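# Carry ball to other cup and reseat the frame

## Task

Transfer the ball into the cup on the opposite post, then set the frame back where it belongs, resting on its supports; afterwards open the grippers and pull the arms away from everything.

## Robot and tools

Robots: three identical i2rt Big YAM arms named arm1, arm2 and arm3. Each has six revolute joints, a two-finger gripper and a wrist camera. Reach is about 1.0 m from the joint 1 axis. Base (base_link) poses in the scene frame, metres, quaternion w,x,y,z; each base faces its own +x: arm1 x=+1.453 y=+0.001 z=+0.802 quat (+0.014, +0.006, +0.004, -1.000); arm2 x=-0.723 y=+1.256 z=+0.793 quat (+0.876, -0.005, -0.006, -0.483); arm3 x=-0.733 y=-1.253 z=+0.780 quat (+0.875, -0.001, +0.002, +0.484).

Frame: one shared scene frame, origin on the floor, +z up, metres. The hand point sits between the finger pads, roughly 1 cm short of the tips. Fingers extend along the hand's +z; they open and close along its y. Printed hand positions can be off, more so when the arm is far out; expect a centimetre or more of error.

Cameras: arm1_cam_wrist, arm2_cam_wrist, arm3_cam_wrist (on the wrists, above the hand looking toward the fingertips in the neutral pose), and cam_high, cam_low fixed in the room. All images are 896x504 pixels.

Tool move: optional keys arm1, arm2, arm3, cameras. Each arm key takes its own object; an arm not named gets nothing new and keeps its previous targets. Inside an arm object:
- joints: absolute targets by name, radians for arms, metres for the gripper. Ranges: joint1_rad -2.879 to 2.879 (turn about base, positive counter-clockwise seen from above, 0 points along base +x); joint2_rad 0 to 3.141 (shoulder, 0 is upper arm back and about level, positive lifts then swings forward); joint3_rad 0 to 3.019 (elbow, 0 folded, positive opens); joint4_rad -1.692 to 1.57 (hand pitch, positive tips fingers up); joint5_rad -1.57 to 1.57 (hand sideways swing, positive toward the arm's right); joint6_rad -2.094 to 2.094 (hand roll, positive clockwise viewed from behind); gripper_m 0 to 0.093 (fingertip gap). Done tolerances: ±0.045, ±0.14, ±0.09, ±0.055, ±0.03, ±0.035 rad and ±0.003 m.
- target: a list of seven numbers [x, y, z, qw, qx, qy, qz], an absolute hand pose in the scene frame in metres, same format as the printed hand line. The hand follows a straight line from its current hand_target toward it. With target, joints may only contain gripper_m.
- speed: top path speed in m/s, 0.002 to 0.5, default 0.25; only allowed with target. Rotation is capped at twice that value in rad/s.
All arm motions in one call start together; all hand paths finish together, paced by the slowest. Paths take 0.5 to 10 s and are cut at 10 s. The controller keeps each step within 100 mm and 20 degrees of the measured hand, favouring position. Paths ignore obstacles and other arms; the hand can lag, drift and overshoot speed, especially near full stretch. Joint moves may sweep the hand through wide arcs. cameras: list of names, ["all"], null or omitted for all, [] for none; an unknown name invalidates the call. Unknown keys make a call invalid; out-of-range values get it refused, and after a refusal or a stop the remaining move, wait and finished_scene calls of that reply are skipped.

Tool wait: seconds from 0 to 10, plus optional cameras; commands nothing, returns state and images. zoom_image: camera name and region [x0, y0, x1, y1] in pixels (top-left origin, at most 504 by 504) of that camera's latest image. finished_scene: scene number (1 or 2); irreversible, call only once the goal holds without the robots.

Results: per-arm joint_positions, Joint velocities (rad/s, gripper m/s; "within noise" means effectively still), joint torques (N m, positive toward larger angle, include gravity; values 3 and 4 wrap at ±28), hand and hand_target poses. The "move" line lists each moved arm as done or its worst status. joint_status/hand_status words: off_target (stopped short, may still push), time_out (joint could not finish; each joint keeps a nearby target and keeps pushing; on_its_own lists unfinished ones; resend the reported position to relax), not_followed (a safety check blocked the command; "joint command not followed" or "pose unreachable"; the robot may keep trying). on_its_own shows uncommanded activity; "held at" gives a target, not a reading. An arm under "as last shown" was not commanded: its status reads "not commanded" and other lines repeat old values. "pictures" lists image order.

Gripper: gripping a hard part at full force reads up to 0.005 m below its width; empty and closed reads 0.000 to 0.002. To grasp firmly, command roughly 0.005 m below the touch reading (more for small, round or soft items). Release by commanding a gap well above the reading.

Heat: holding loads, stretching out or pushing against something warms motors. MOTOR HOT appears at 85 °C; at 100 °C an OVER-TEMPERATURE FAULT drops that arm for 30 to 60 s or more, and affected keys say limit_stop_at_motor_heat; resend targets afterwards.

Avoid: squeezing two arms against each other (ends the scene) or striking them together; the clearance check can miss, and fingers, housings and wrist cameras may meet. Robots keep pushing on contact, so don't drive into objects or the table. Never knock anything off the work area or to the floor. Don't drop parts, release them while moving, or slam. Loose objects may occasionally be nudged. The simulation keeps running while you deliberate, holding the last command.

Each tool is called after "Request:" by a JSON object that holds its "api" and its "payload".

## Session

Request:
{"api": "move", "payload": {}}

Scene clock: 0.00 s.
Joint torques (N m): no reading
Motor temperatures (°C): arm1=[31 26 28 24 27 28 25] | arm2=[25 27 26 27 26 23 28] | arm3=[29 27 23 27 27 27 26]
Heat: arm1: hottest joint1_rad 31 °C; arm2: hottest gripper 28 °C; arm3: hottest joint1_rad 29 °C.
Joint velocities: within noise
arm1.joint_positions: joint1_rad=+0.203 joint2_rad=+0.622 joint3_rad=+1.315 joint4_rad=-1.336 joint5_rad=-0.046 joint6_rad=+0.438 gripper_m=+0.09396
arm1.joint_status: not commanded
arm1.hand: x=+1.2111 y=-0.0670 z=+1.3014 quat_wxyz=(-0.162, -0.893, +0.081, +0.411) (m; scene frame)
arm1.hand_target: x=+1.2125 y=-0.0668 z=+1.3161 quat_wxyz=(-0.166, -0.886, +0.080, +0.425) (m; scene frame)
arm1.hand_status: not commanded
arm2.joint_positions: joint1_rad=+0.406 joint2_rad=+0.452 joint3_rad=+1.446 joint4_rad=-1.508 joint5_rad=-0.244 joint6_rad=-0.216 gripper_m=+0.09396
arm2.joint_status: not commanded
arm2.hand: x=-0.5972 y=+1.2255 z=+1.3533 quat_wxyz=(-0.504, -0.101, -0.851, +0.109) (m; scene frame)
arm2.hand_target: x=-0.6003 y=+1.2276 z=+1.3611 quat_wxyz=(-0.513, -0.098, -0.845, +0.113) (m; scene frame)
arm2.hand_status: not commanded
arm3.joint_positions: joint1_rad=-0.063 joint2_rad=+0.628 joint3_rad=+1.351 joint4_rad=-1.201 joint5_rad=-0.068 joint6_rad=-0.044 gripper_m=+0.09396
arm3.joint_status: not commanded
arm3.hand: x=-0.5895 y=-1.0340 z=+1.3265 quat_wxyz=(-0.453, +0.423, -0.743, -0.253) (m; scene frame)
arm3.hand_target: x=-0.5913 y=-1.0365 z=+1.3404 quat_wxyz=(-0.465, +0.419, -0.736, -0.258) (m; scene frame)
arm3.hand_status: not commanded
pictures: arm1_cam_wrist, arm2_cam_wrist, arm3_cam_wrist, cam_high, cam_low

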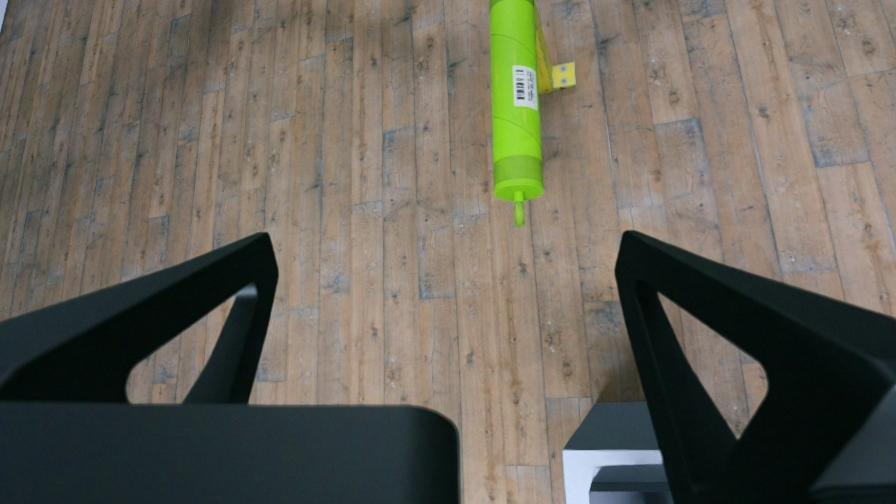

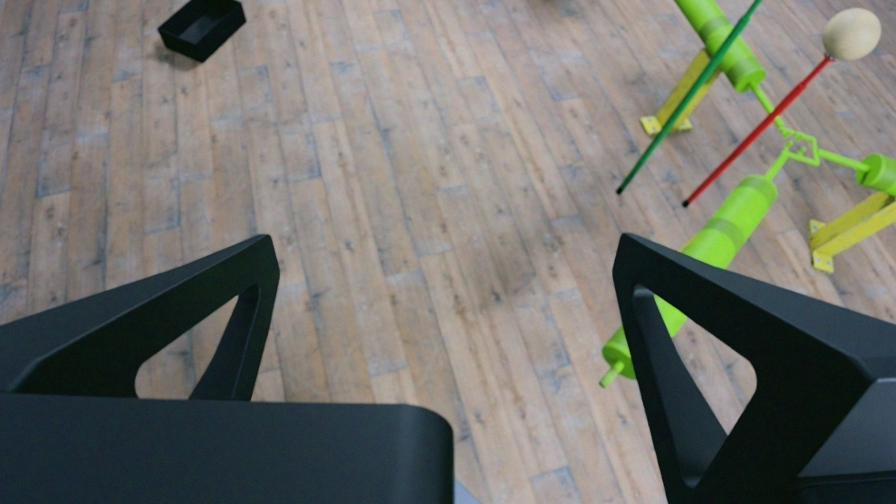

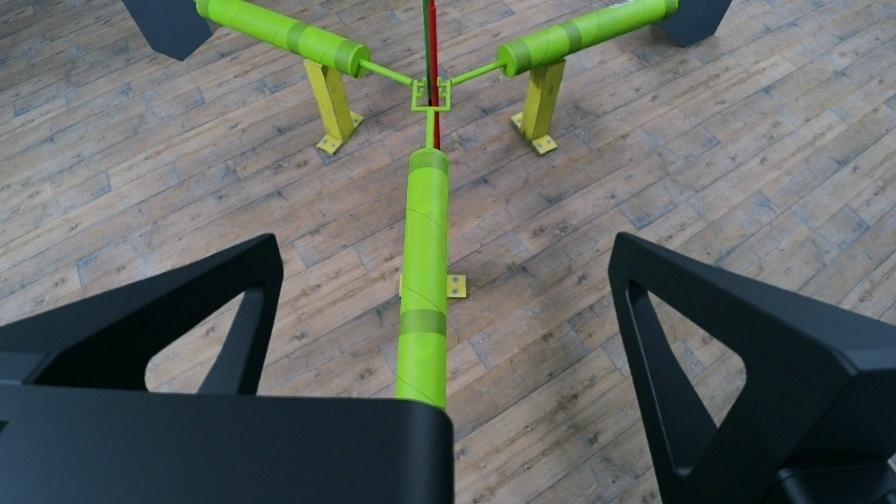

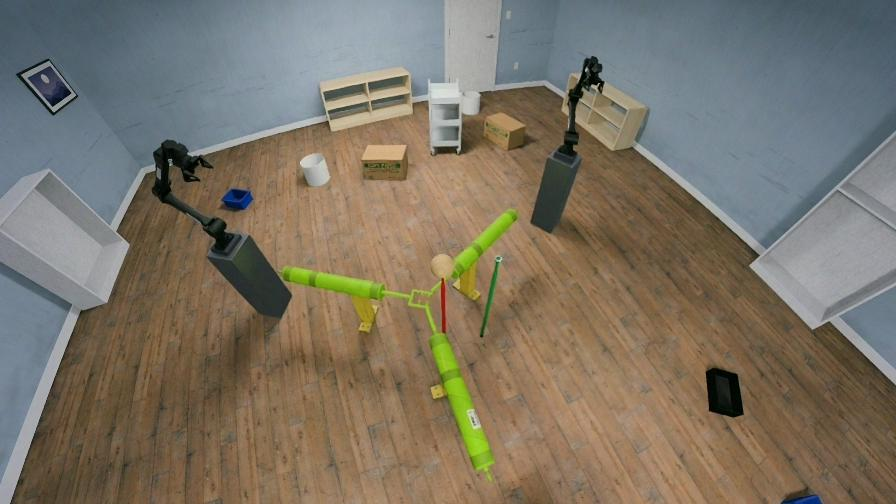

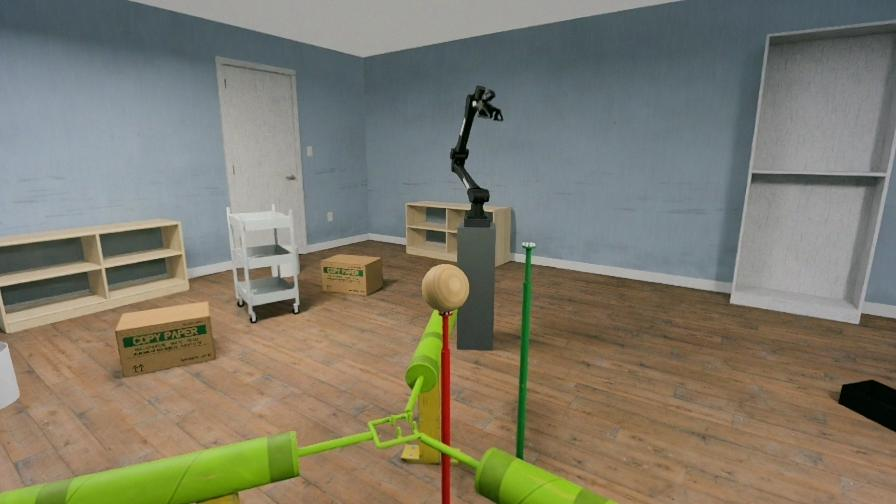

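Request:
{"api": "zoom_image", "payload": {"camera": "arm3_cam_wrist", "region": [360, 0, 520, 160]}}

Request:
{"api": "zoom_image", "payload": {"camera": "cam_low", "region": [280, 220, 560, 500]}}

Request:
{"api": "zoom_image", "payload": {"camera": "cam_high", "region": [270, 200, 530, 490]}}

Request:
{"api": "zoom_image", "payload": {"camera": "arm2_cam_wrist", "region": [580, 0, 896, 400]}}

Request:
{"api": "zoom_image", "payload": {"camera": "arm1_cam_wrist", "region": [440, 0, 640, 250]}}

Scaled by 3.150 from the camera's 896x504 image, which has a finer 1280x720 frame.

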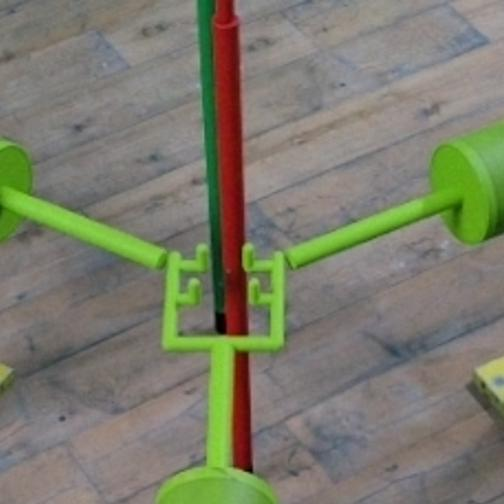

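Scaled by 1.800 from the camera's 896x504 image, which has a finer 1280x720 frame.

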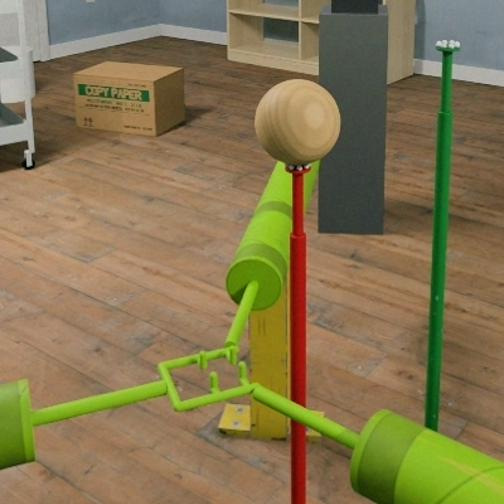

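Scaled by 1.738 from the camera's 896x504 image, which has a finer 1280x720 frame.

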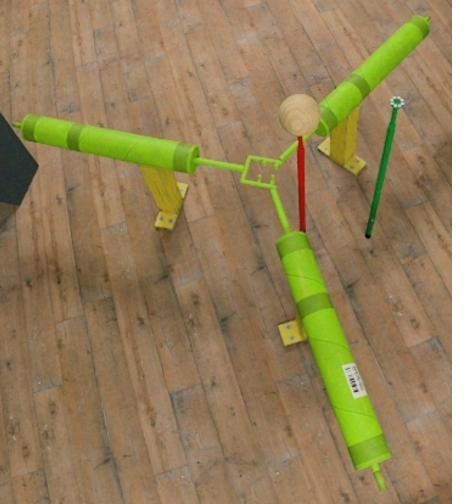

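Scaled by 1.260 from the camera's 896x504 image, which has a finer 1280x720 frame.

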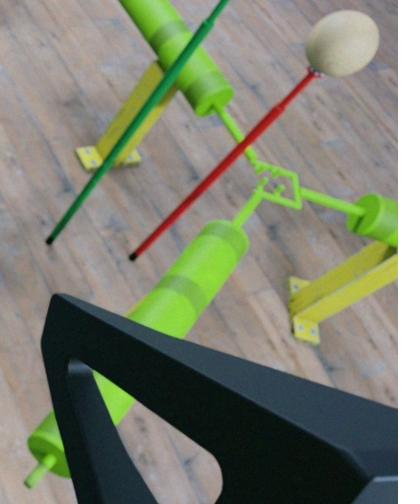

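Scaled by 2.016 from the camera's 896x504 image, which has a finer 1280x720 frame.

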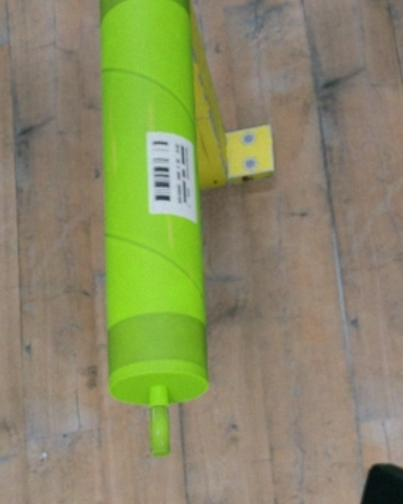

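Request:
{"api": "move", "payload": {"arm1": {"target":[0.95,-0.18,0.64,0,-0.9914,0,0.1305],"joints":{"gripper_m":0.09}}, "arm2": {"target":[-0.57,0.76,0.64,0.113,0.4957,0.8586,-0.0653],"joints":{"gripper_m":0.09}}, "arm3": {"target":[-0.6,-0.98,0.64,0.113,-0.4957,0.8586,0.0653],"joints":{"gripper_m":0.09}}}}

Scene clock: 89.00 s.
Joint torques (N m): arm1=[0.38 -16.62 6.48 0.88 0.23 0.07] | arm2=[2.08 -15.44 6.32 0.21 -0.11 0.13] | arm3=[0.73 -6.36 3.36 1.5 0.01 0.13]
Motor temperatures (°C): arm1=[31 26 38 25 27 27 24] | arm2=[25 28 33 27 25 22 27] | arm3=[28 27 35 27 25 26 25]
Heat: arm1: hottest joint3_rad 38 °C; arm2: hottest joint3_rad 33 °C; arm3: hottest joint3_rad 35 °C.
move: arm1 off_target; arm2 off_target; arm3 done
Joint velocities: within noise
arm1.joint_positions: joint1_rad=+0.334 joint2_rad=+2.139 joint3_rad=+1.058 joint4_rad=-0.268 joint5_rad=+0.087 joint6_rad=+0.379 gripper_m=+0.09013
arm1.joint_status: all done
arm1.hand: x=+0.9662 y=-0.1667 z=+0.6314 quat_wxyz=(+0.005, -0.993, +0.012, +0.113) (m; scene frame)
arm1.hand_target: x=+0.9505 y=-0.1799 z=+0.6406 quat_wxyz=(+0.000, -0.991, +0.000, +0.131) (m; scene frame)
arm1.hand_status: off_target (0.023 m and 2.5 deg from the pose sent, 0.720 m and 40.1 deg at the start)
arm2.joint_positions: joint1_rad=-0.293 joint2_rad=+2.103 joint3_rad=+1.010 joint4_rad=-0.241 joint5_rad=-0.063 joint6_rad=-0.250 gripper_m=+0.09011
arm2.joint_status: all done
arm2.hand: x=-0.5774 y=+0.7691 z=+0.6457 quat_wxyz=(-0.113, -0.494, -0.860, +0.065) (m; scene frame)
arm2.hand_target: x=-0.5700 y=+0.7604 z=+0.6403 quat_wxyz=(-0.113, -0.496, -0.859, +0.065) (m; scene frame)
arm2.hand_status: off_target (0.013 m and 0.3 deg from the pose sent, 0.852 m and 64.8 deg at the start)
arm3.joint_positions: joint1_rad=+0.110 joint2_rad=+1.821 joint3_rad=+0.390 joint4_rad=+0.112 joint5_rad=+0.024 joint6_rad=+0.071 gripper_m=+0.09008
arm3.joint_status: all done
arm3.hand: x=-0.6009 y=-0.9891 z=+0.6425 quat_wxyz=(-0.109, +0.496, -0.859, -0.060) (m; scene frame)
arm3.hand_target: x=-0.6000 y=-0.9802 z=+0.6402 quat_wxyz=(-0.113, +0.496, -0.859, -0.065) (m; scene frame)
arm3.hand_status: done (0.010 m and 0.8 deg from the pose sent, 0.689 m and 47.5 deg at the start)
pictures: arm1_cam_wrist, arm2_cam_wrist, arm3_cam_wrist, cam_high, cam_low
camera_calibration:
arm1_cam_wrist: T_world_to_cam=[[0.0234334, 0.999289, 0.0295466, 0.123344], [0.918078, -0.0332084, 0.395006, -1.13956], [0.395706, 0.0178698, -0.918203, 0.325191], [0, 0, 0, 1]] pos_world=[0.914632, -0.16691, 0.745078]
arm2_cam_wrist: T_world_to_cam=[[-0.865965, -0.500087, 0.00430462, -0.119673], [-0.467658, 0.812799, 0.347352, -1.11164], [-0.177205, 0.298782, -0.937725, 0.397197], [0, 0, 0, 1]] pos_world=[-0.553114, 0.725018, 0.759107]
arm3_cam_wrist: T_world_to_cam=[[0.869429, -0.494049, 0.00303011, 0.0316129], [-0.458753, -0.805006, 0.376181, -1.31032], [-0.183413, -0.328452, -0.926541, 0.28631], [0, 0, 0, 1]] pos_world=[-0.576086, -0.94516, 0.7581]

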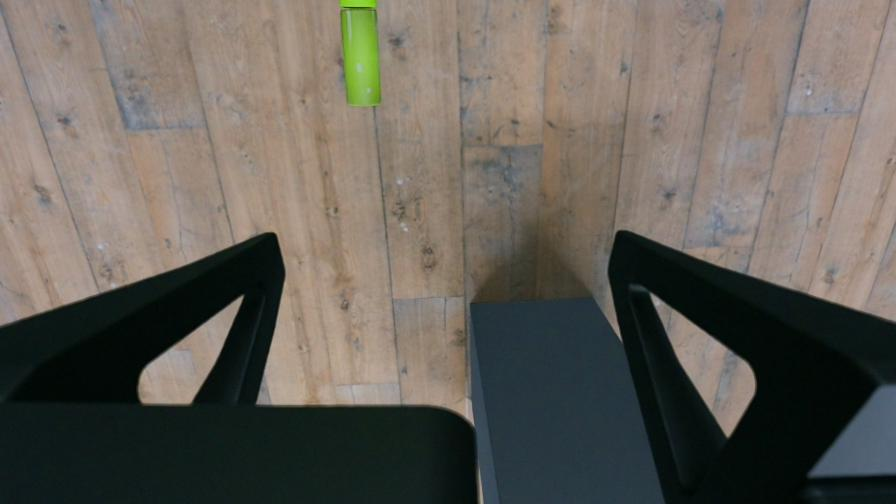

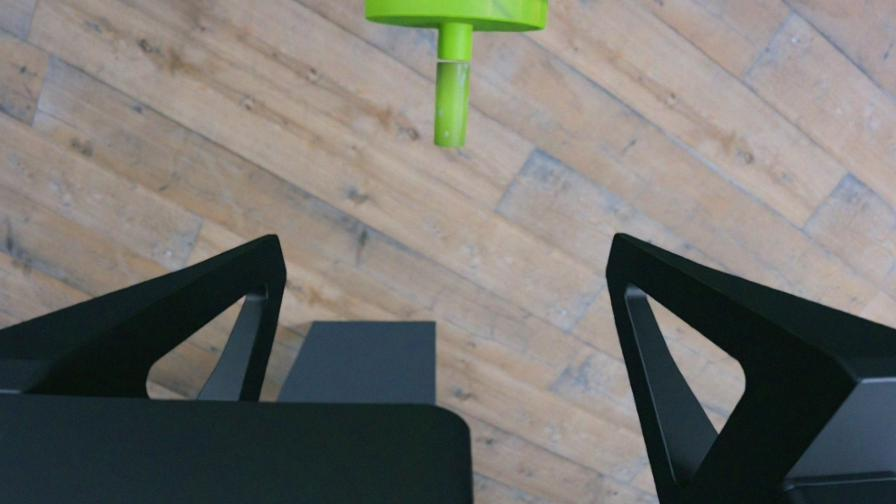

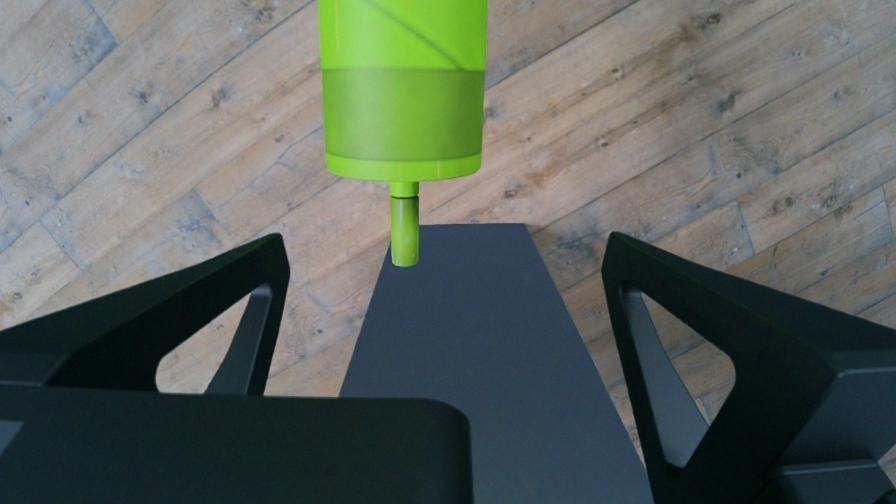

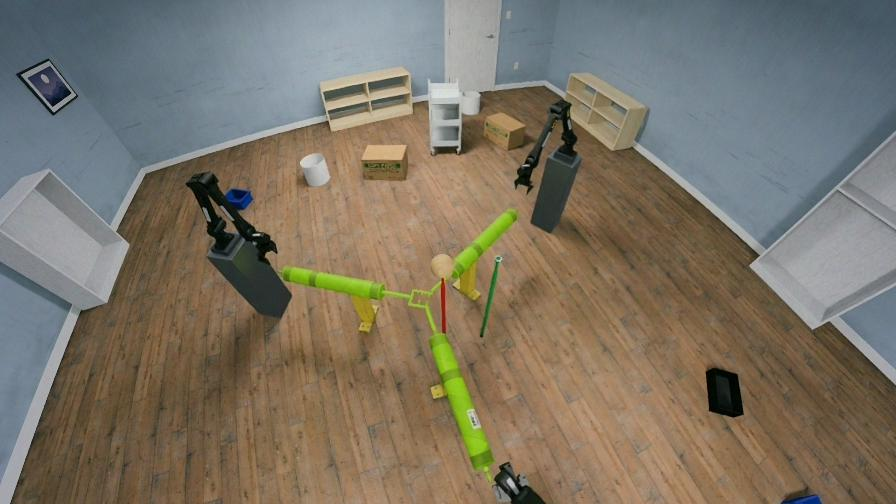

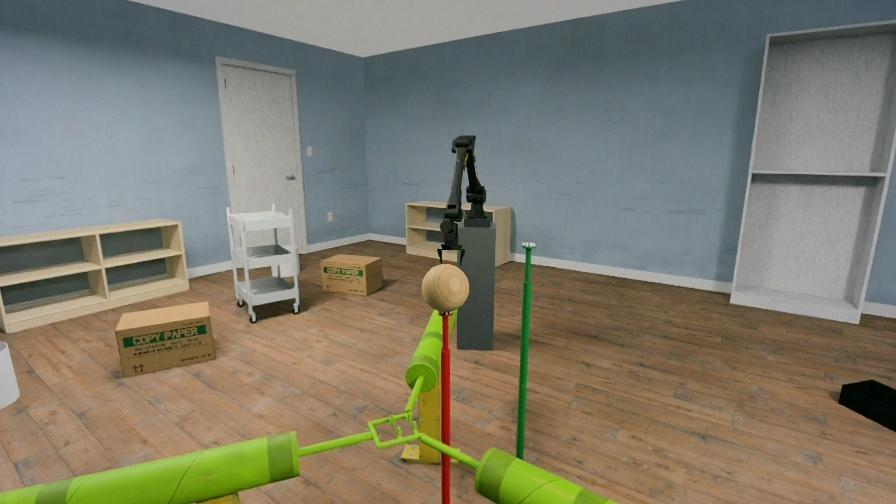

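Request:
{"api": "move", "payload": {"arm1": {"target":[0.908,-0.21,0.496,0.0026,-0.9912,0.0199,0.1305],"speed":0.15}, "arm2": {"target":[-0.561,0.736,0.484,0.1116,0.5143,0.8475,-0.0677],"speed":0.15}, "arm3": {"target":[-0.647,-1.01,0.487,0.1145,-0.4754,0.87,0.0626],"speed":0.15}}}

Scene clock: 118.13 s.
Joint torques (N m): arm1=[0.32 -19.31 5.33 1.16 0.24 0.3] | arm2=[2.14 -17.79 4.27 0.81 -0.09 0.12] | arm3=[0.67 -8.12 -3.14 1.47 0.23 0.12]
Motor temperatures (°C): arm1=[31 30 36 24 27 27 24] | arm2=[25 29 32 27 25 22 27] | arm3=[28 27 30 27 25 26 25]
Heat: arm1: hottest joint3_rad 36 °C; arm2: hottest joint3_rad 32 °C; arm3: hottest joint3_rad 30 °C.
move: arm1 off_target; arm2 off_target; arm3 done
Joint velocities: within noise
arm1.joint_positions: joint1_rad=+0.361 joint2_rad=+2.541 joint3_rad=+1.357 joint4_rad=-0.174 joint5_rad=+0.103 joint6_rad=+0.419 gripper_m=+0.09013
arm1.joint_status: not commanded
arm1.hand: x=+0.9233 y=-0.1957 z=+0.4892 quat_wxyz=(+0.010, -0.993, +0.019, +0.112) (m; scene frame)
arm1.hand_target: x=+0.9084 y=-0.2099 z=+0.4966 quat_wxyz=(+0.002, -0.991, +0.020, +0.130) (m; scene frame)
arm1.hand_status: off_target (0.022 m and 2.3 deg from the pose sent, 0.154 m and 2.2 deg at the start)
arm2.joint_positions: joint1_rad=-0.285 joint2_rad=+2.515 joint3_rad=+1.235 joint4_rad=-0.057 joint5_rad=-0.051 joint6_rad=-0.201 gripper_m=+0.09011
arm2.joint_status: not commanded
arm2.hand: x=-0.5673 y=+0.7401 z=+0.4940 quat_wxyz=(-0.109, -0.513, -0.849, +0.065) (m; scene frame)
arm2.hand_target: x=-0.5611 y=+0.7363 z=+0.4844 quat_wxyz=(-0.112, -0.514, -0.848, +0.068) (m; scene frame)
arm2.hand_status: off_target (0.012 m and 0.5 deg from the pose sent, 0.166 m and 2.8 deg at the start)
arm3.joint_positions: joint1_rad=+0.258 joint2_rad=+2.535 joint3_rad=+0.496 joint4_rad=+0.725 joint5_rad=+0.071 joint6_rad=+0.259 gripper_m=+0.09008
arm3.joint_status: not commanded
arm3.hand: x=-0.6445 y=-1.0082 z=+0.4906 quat_wxyz=(-0.114, +0.476, -0.870, -0.062) (m; scene frame)
arm3.hand_target: x=-0.6470 y=-1.0100 z=+0.4871 quat_wxyz=(-0.114, +0.475, -0.870, -0.063) (m; scene frame)
arm3.hand_status: done (0.005 m and 0.1 deg from the pose sent, 0.164 m and 2.8 deg at the start)
pictures: arm1_cam_wrist, arm2_cam_wrist, arm3_cam_wrist, cam_high, cam_low
camera_calibration:
arm1_cam_wrist: T_world_to_cam=[[0.0385101, 0.99854, 0.0378865, 0.139376], [0.916641, -0.0503963, 0.396521, -1.04773], [0.397852, 0.0194582, -0.917243, 0.20999], [0, 0, 0, 1]] pos_world=[0.871483, -0.196061, 0.60278]
arm2_cam_wrist: T_world_to_cam=[[-0.887037, -0.461691, 0.00263097, -0.164355], [-0.430938, 0.82997, 0.354178, -1.02584], [-0.165704, 0.313035, -0.935174, 0.26009], [0, 0, 0, 1]] pos_world=[-0.544765, 0.694118, 0.606992]
arm3_cam_wrist: T_world_to_cam=[[0.846289, -0.532722, -0.00146451, 0.00880811], [-0.495593, -0.788309, 0.364632, -1.28979], [-0.195402, -0.307858, -0.931151, 0.146628], [0, 0, 0, 1]] pos_world=[-0.618014, -0.966919, 0.606844]

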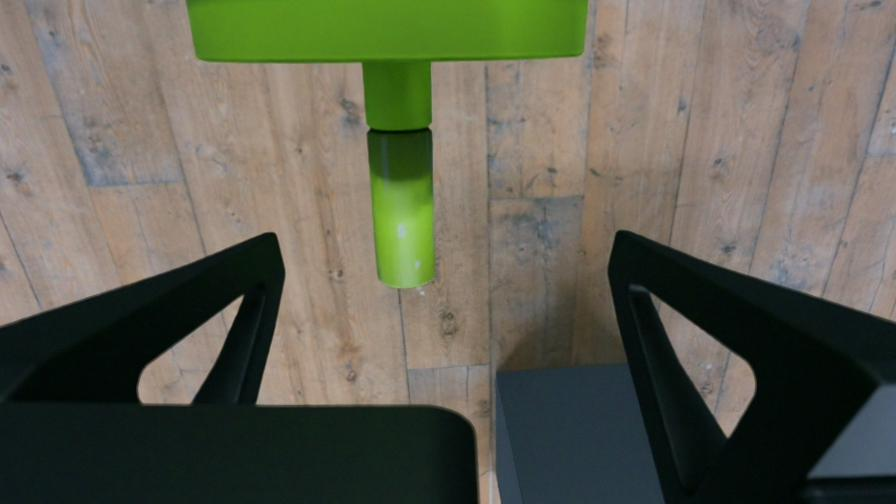

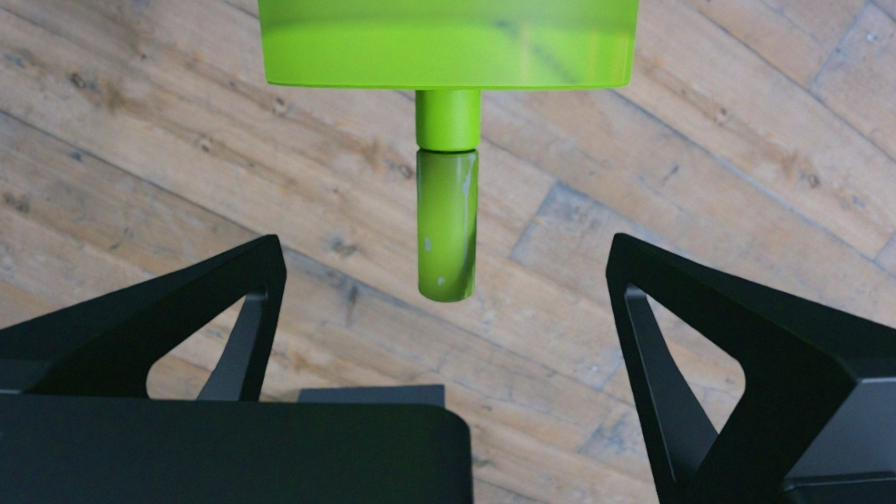

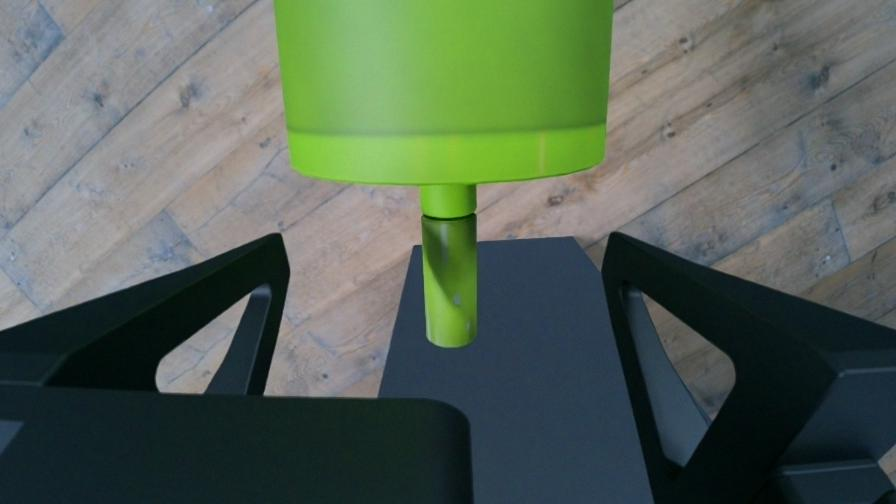

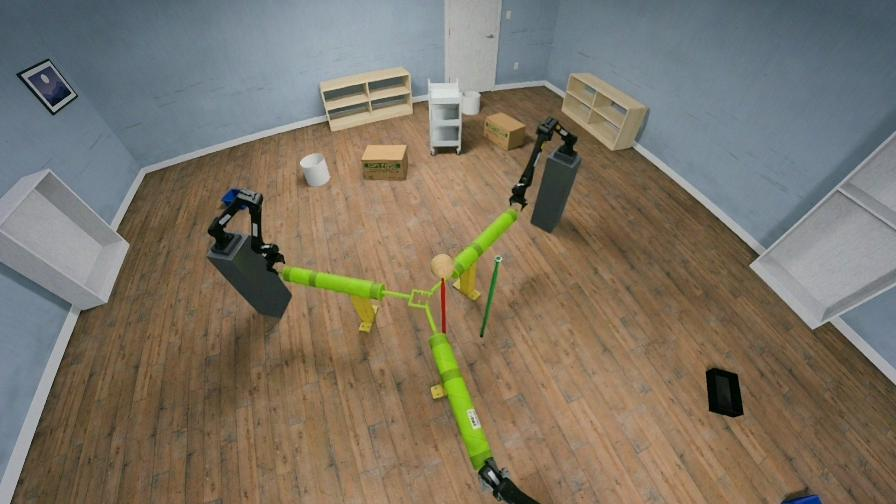

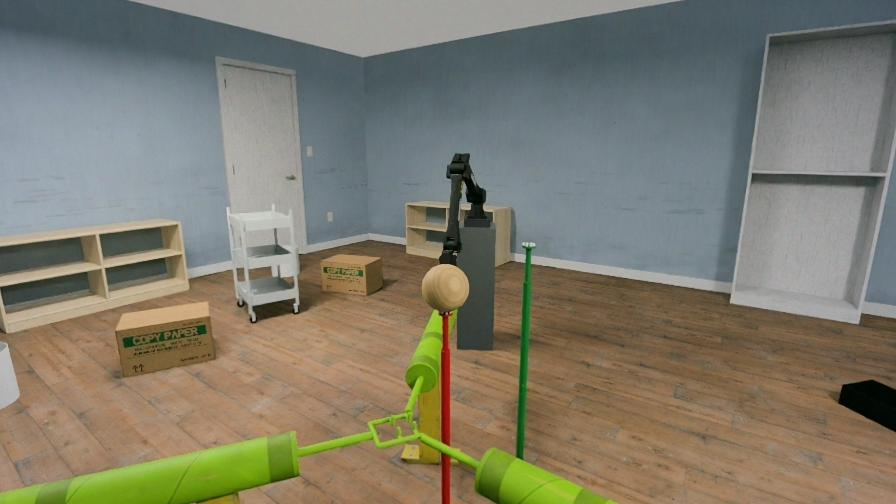

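Request:
{"api": "move", "payload": {"arm1": {"target":[0.898,-0.222,0.482,0.0026,-0.9912,0.0199,0.1305],"speed":0.1}, "arm2": {"target":[-0.557,0.729,0.466,0.1116,0.5143,0.8475,-0.0677],"speed":0.1}, "arm3": {"target":[-0.648,-1.013,0.472,0.1145,-0.4754,0.87,0.0626],"speed":0.1}}}

Request:
{"api": "move", "payload": {"arm1": {"joints":{"gripper_m":0.011}}, "arm2": {"joints":{"gripper_m":0.011}}, "arm3": {"joints":{"gripper_m":0.011}}}}

Scene clock: 130.87 s.
Joint torques (N m): arm1=[0.26 -20.25 5.94 0.49 0.24 0.3] | arm2=[2.02 -17.79 4.44 0.76 -0.09 0.12] | arm3=[0.73 -8.12 -3.38 1.48 0.23 0.12]
Motor temperatures (°C): arm1=[31 31 34 24 26 26 24] | arm2=[25 31 31 27 25 22 26] | arm3=[28 27 29 27 25 26 25]
Heat: arm1: hottest joint3_rad 34 °C; arm2: hottest joint2_rad 31 °C; arm3: hottest joint3_rad 29 °C.
move: arm1 off_target; arm2 off_target; arm3 done
Joint velocities: within noise
arm1.joint_positions: joint1_rad=+0.375 joint2_rad=+2.584 joint3_rad=+1.422 joint4_rad=-0.179 joint5_rad=+0.107 joint6_rad=+0.431 gripper_m=+0.09013
arm1.joint_status: not commanded
arm1.hand: x=+0.9093 y=-0.2094 z=+0.4779 quat_wxyz=(+0.007, -0.992, +0.019, +0.121) (m; scene frame)
arm1.hand_target: x=+0.8984 y=-0.2219 z=+0.4824 quat_wxyz=(+0.002, -0.991, +0.020, +0.131) (m; scene frame)
arm1.hand_status: off_target (0.017 m and 1.2 deg from the pose sent, 0.037 m and 2.3 deg at the start)
arm2.joint_positions: joint1_rad=-0.282 joint2_rad=+2.561 joint3_rad=+1.283 joint4_rad=-0.055 joint5_rad=-0.050 joint6_rad=-0.197 gripper_m=+0.09011
arm2.joint_status: not commanded
arm2.hand: x=-0.5627 y=+0.7309 z=+0.4789 quat_wxyz=(-0.110, -0.512, -0.849, +0.067) (m; scene frame)
arm2.hand_target: x=-0.5573 y=+0.7295 z=+0.4664 quat_wxyz=(-0.112, -0.514, -0.848, +0.068) (m; scene frame)
arm2.hand_status: off_target (0.014 m and 0.3 deg from the pose sent, 0.032 m and 0.5 deg at the start)
arm3.joint_positions: joint1_rad=+0.259 joint2_rad=+2.594 joint3_rad=+0.521 joint4_rad=+0.760 joint5_rad=+0.071 joint6_rad=+0.260 gripper_m=+0.09008
arm3.joint_status: not commanded
arm3.hand: x=-0.6454 y=-1.0107 z=+0.4758 quat_wxyz=(-0.115, +0.476, -0.870, -0.063) (m; scene frame)
arm3.hand_target: x=-0.6480 y=-1.0130 z=+0.4721 quat_wxyz=(-0.114, +0.475, -0.870, -0.063) (m; scene frame)
arm3.hand_status: done (0.005 m and 0.1 deg from the pose sent, 0.020 m and 0.1 deg at the start)
pictures: arm1_cam_wrist, arm2_cam_wrist, arm3_cam_wrist, cam_high, cam_low
camera_calibration:
arm1_cam_wrist: T_world_to_cam=[[0.0378769, 0.998805, 0.0308935, 0.158073], [0.923279, -0.0468056, 0.381268, -1.02908], [0.382258, 0.014082, -0.923948, 0.221658], [0, 0, 0, 1]] pos_world=[0.859409, -0.209172, 0.592272]
arm2_cam_wrist: T_world_to_cam=[[-0.886949, -0.46185, 0.00404696, -0.164984], [-0.431535, 0.831791, 0.349144, -1.01021], [-0.164618, 0.307926, -0.93706, 0.254885], [0, 0, 0, 1]] pos_world=[-0.540313, 0.685595, 0.592218]
arm3_cam_wrist: T_world_to_cam=[[0.846099, -0.533023, -0.00186045, 0.00799157], [-0.495896, -0.788436, 0.363943, -1.28679], [-0.195457, -0.30701, -0.931419, 0.132878], [0, 0, 0, 1]] pos_world=[-0.618906, -0.9695, 0.5921]

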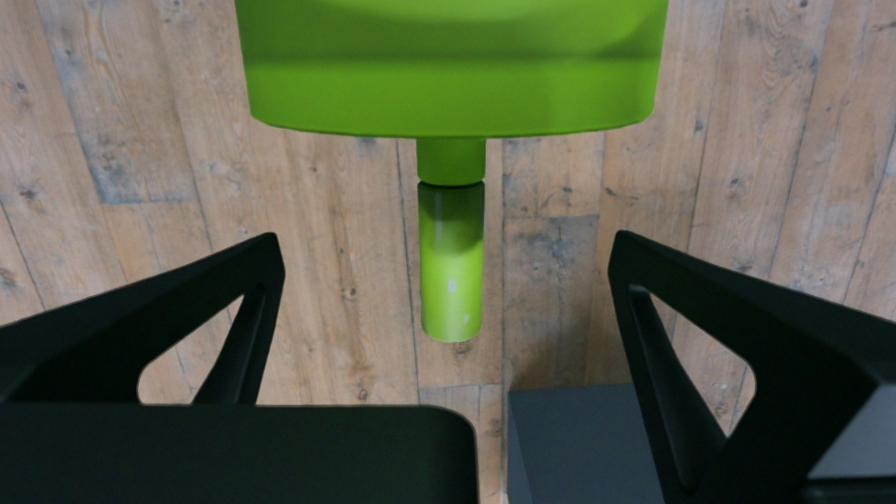

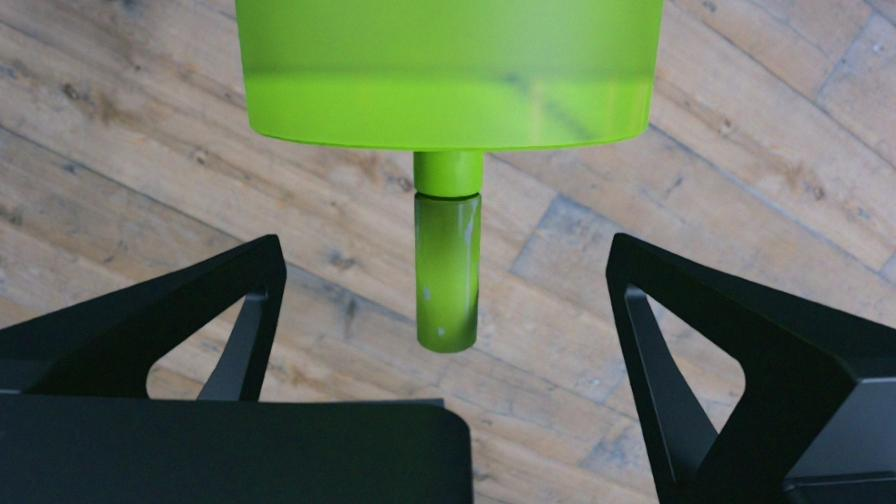

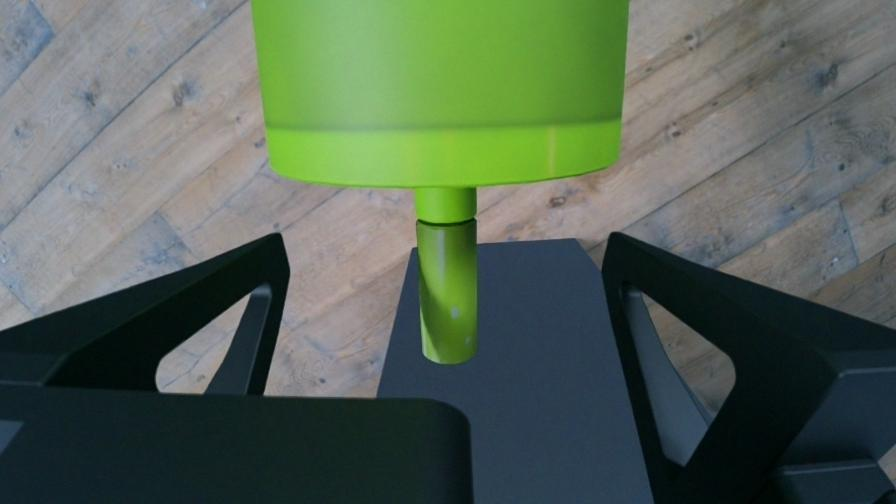

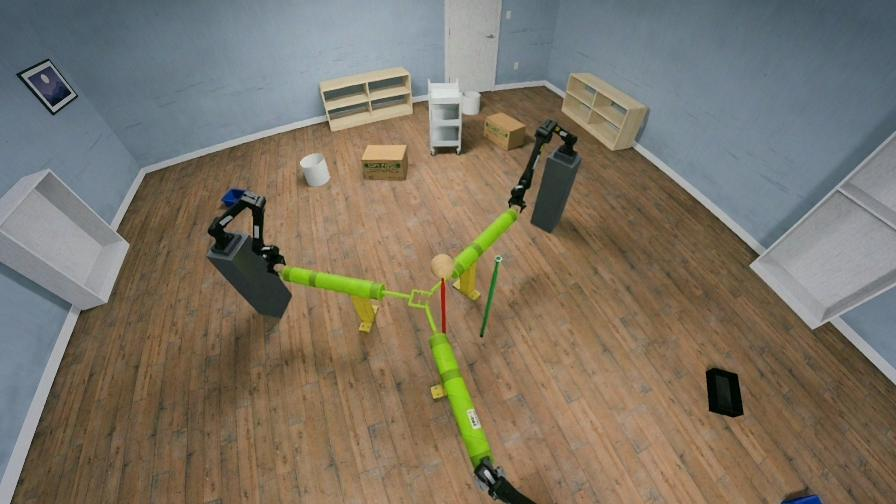

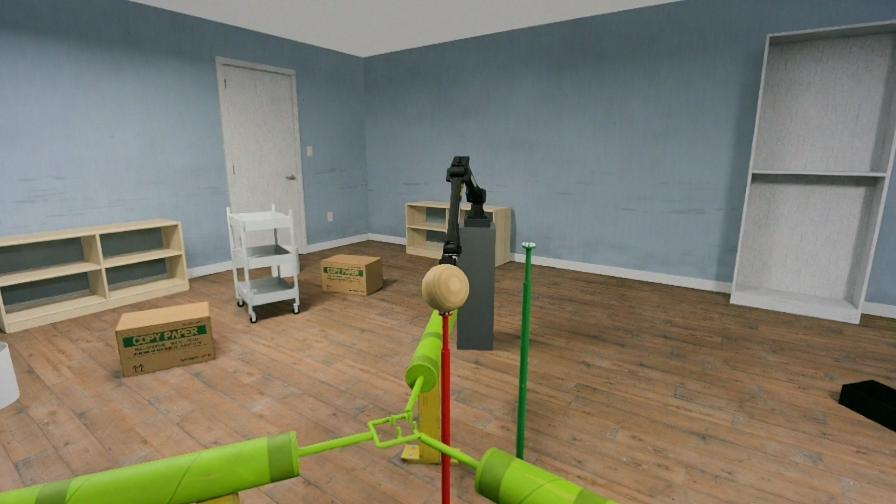

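Scene clock: 131.67 s.
Joint torques (N m): arm1=[0.32 -19.96 5.81 0.51 0.23 0.3] | arm2=[2.08 -17.73 4.41 0.76 -0.1 0.12] | arm3=[0.67 -8.12 -3.38 1.5 0.22 0.12]
Motor temperatures (°C): arm1=[31 31 34 24 26 26 24] | arm2=[25 31 31 27 25 22 26] | arm3=[28 28 29 27 25 26 25]
Heat: arm1: hottest joint3_rad 34 °C; arm2: hottest joint2_rad 31 °C; arm3: hottest joint3_rad 29 °C.
move: arm1 done; arm2 done; arm3 done
Joint velocities: within noise
arm1.joint_positions: joint1_rad=+0.375 joint2_rad=+2.584 joint3_rad=+1.422 joint4_rad=-0.179 joint5_rad=+0.107 joint6_rad=+0.431 gripper_m=+0.01122
arm1.joint_status: all done
arm1.hand: x=+0.9092 y=-0.2094 z=+0.4779 quat_wxyz=(+0.007, -0.992, +0.019, +0.121) (m; scene frame)
arm1.hand_target: x=+0.8984 y=-0.2219 z=+0.4824 quat_wxyz=(+0.002, -0.991, +0.020, +0.131) (m; scene frame)
arm1.hand_status: not commanded
arm2.joint_positions: joint1_rad=-0.282 joint2_rad=+2.561 joint3_rad=+1.283 joint4_rad=-0.055 joint5_rad=-0.050 joint6_rad=-0.197 gripper_m=+0.01119
arm2.joint_status: all done
arm2.hand: x=-0.5627 y=+0.7309 z=+0.4789 quat_wxyz=(-0.111, -0.513, -0.849, +0.067) (m; scene frame)
arm2.hand_target: x=-0.5572 y=+0.7295 z=+0.4664 quat_wxyz=(-0.112, -0.514, -0.848, +0.068) (m; scene frame)
arm2.hand_status: not commanded
arm3.joint_positions: joint1_rad=+0.259 joint2_rad=+2.594 joint3_rad=+0.521 joint4_rad=+0.760 joint5_rad=+0.071 joint6_rad=+0.260 gripper_m=+0.01117
arm3.joint_status: all done
arm3.hand: x=-0.6453 y=-1.0107 z=+0.4759 quat_wxyz=(-0.115, +0.476, -0.870, -0.063) (m; scene frame)
arm3.hand_target: x=-0.6480 y=-1.0131 z=+0.4721 quat_wxyz=(-0.114, +0.476, -0.870, -0.062) (m; scene frame)
arm3.hand_status: not commanded
pictures: arm1_cam_wrist, arm2_cam_wrist, arm3_cam_wrist, cam_high, cam_low
camera_calibration:
arm1_cam_wrist: T_world_to_cam=[[0.0383332, 0.99878, 0.0311386, 0.157476], [0.923316, -0.0473188, 0.381115, -1.02912], [0.382123, 0.0141414, -0.924003, 0.221835], [0, 0, 0, 1]] pos_world=[0.859402, -0.209118, 0.592287]
arm2_cam_wrist: T_world_to_cam=[[-0.887119, -0.461523, 0.00394915, -0.165272], [-0.431259, 0.831934, 0.349144, -1.01015], [-0.164424, 0.30803, -0.937061, 0.25492], [0, 0, 0, 1]] pos_world=[-0.540339, 0.685582, 0.592218]
arm3_cam_wrist: T_world_to_cam=[[0.846049, -0.533104, -0.00150364, 0.00764395], [-0.4961, -0.788349, 0.363855, -1.28678], [-0.195158, -0.307093, -0.931454, 0.133013], [0, 0, 0, 1]] pos_world=[-0.618881, -0.969511, 0.592109]

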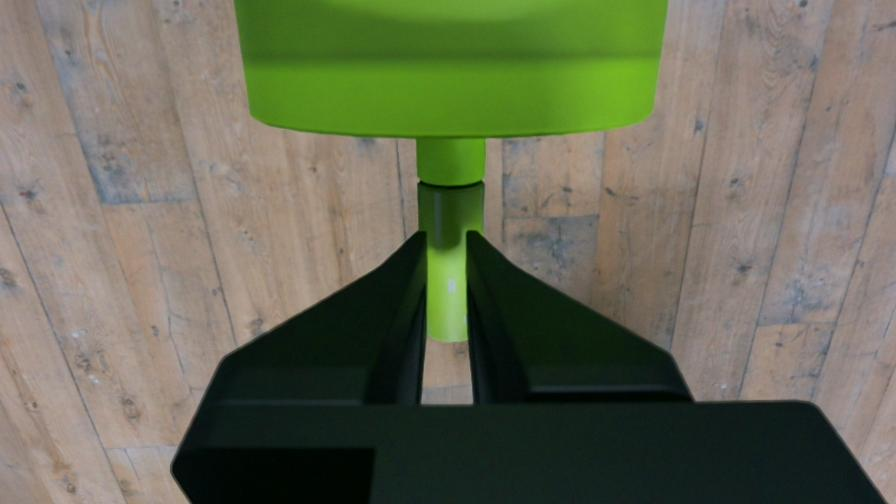

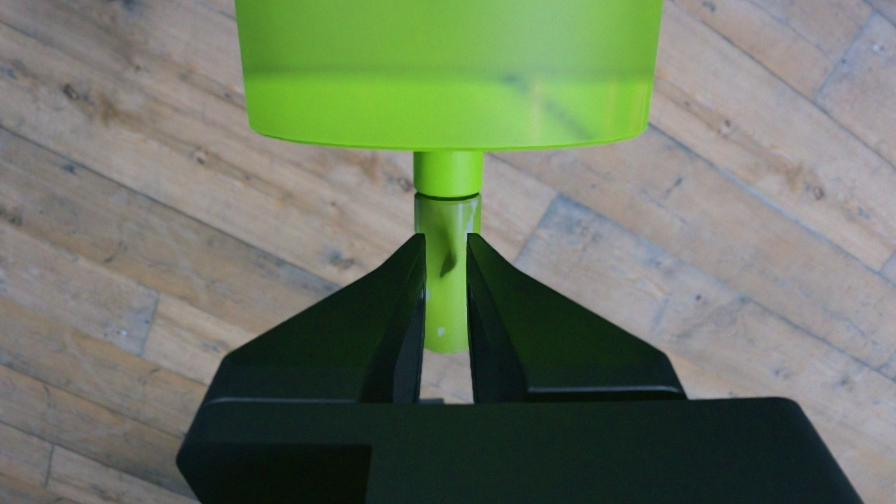

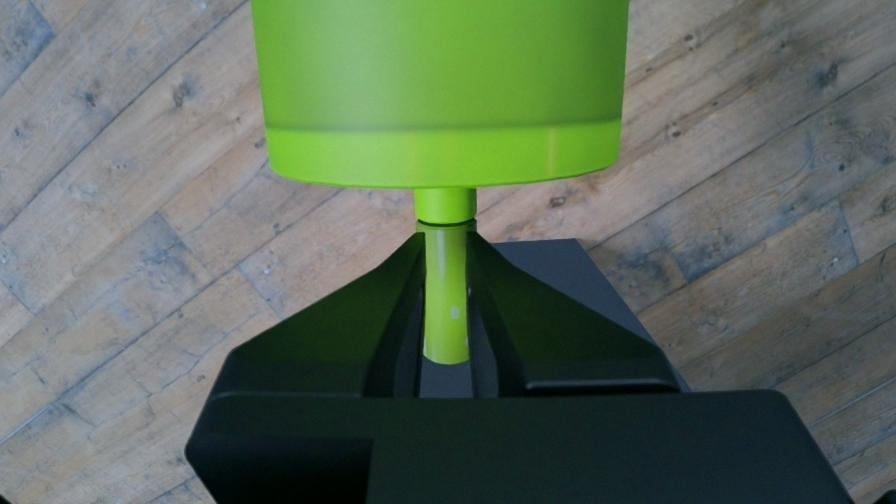

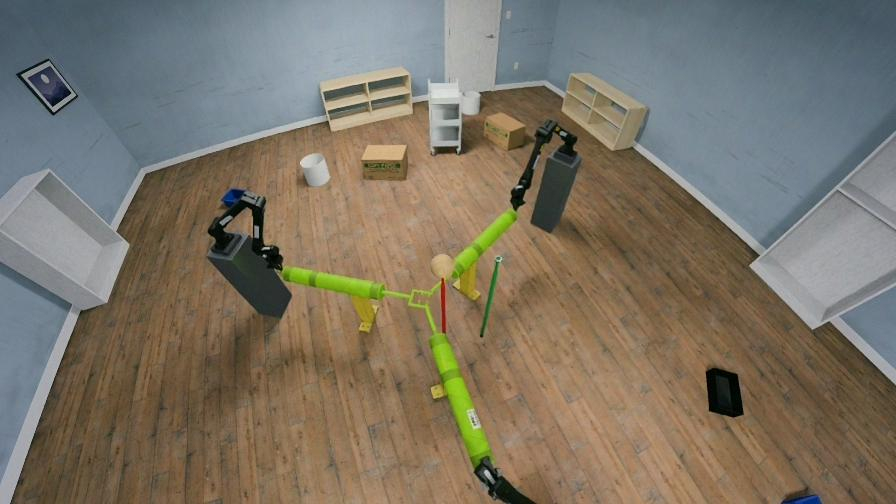

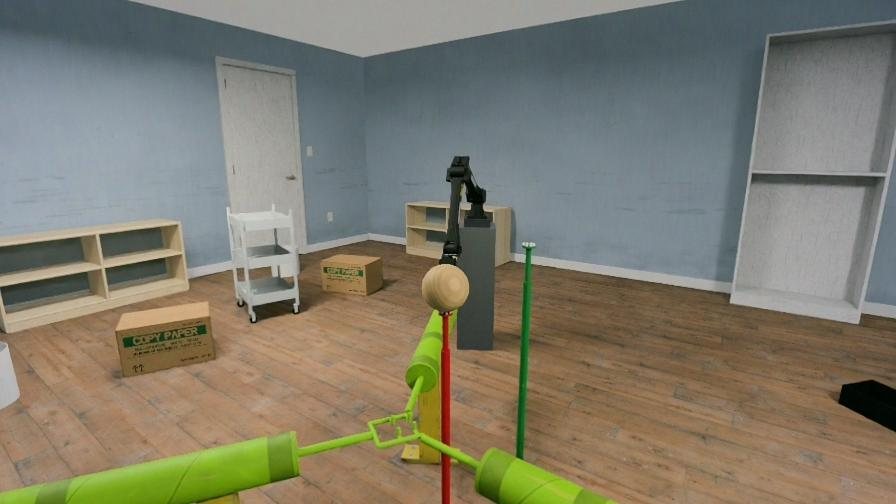

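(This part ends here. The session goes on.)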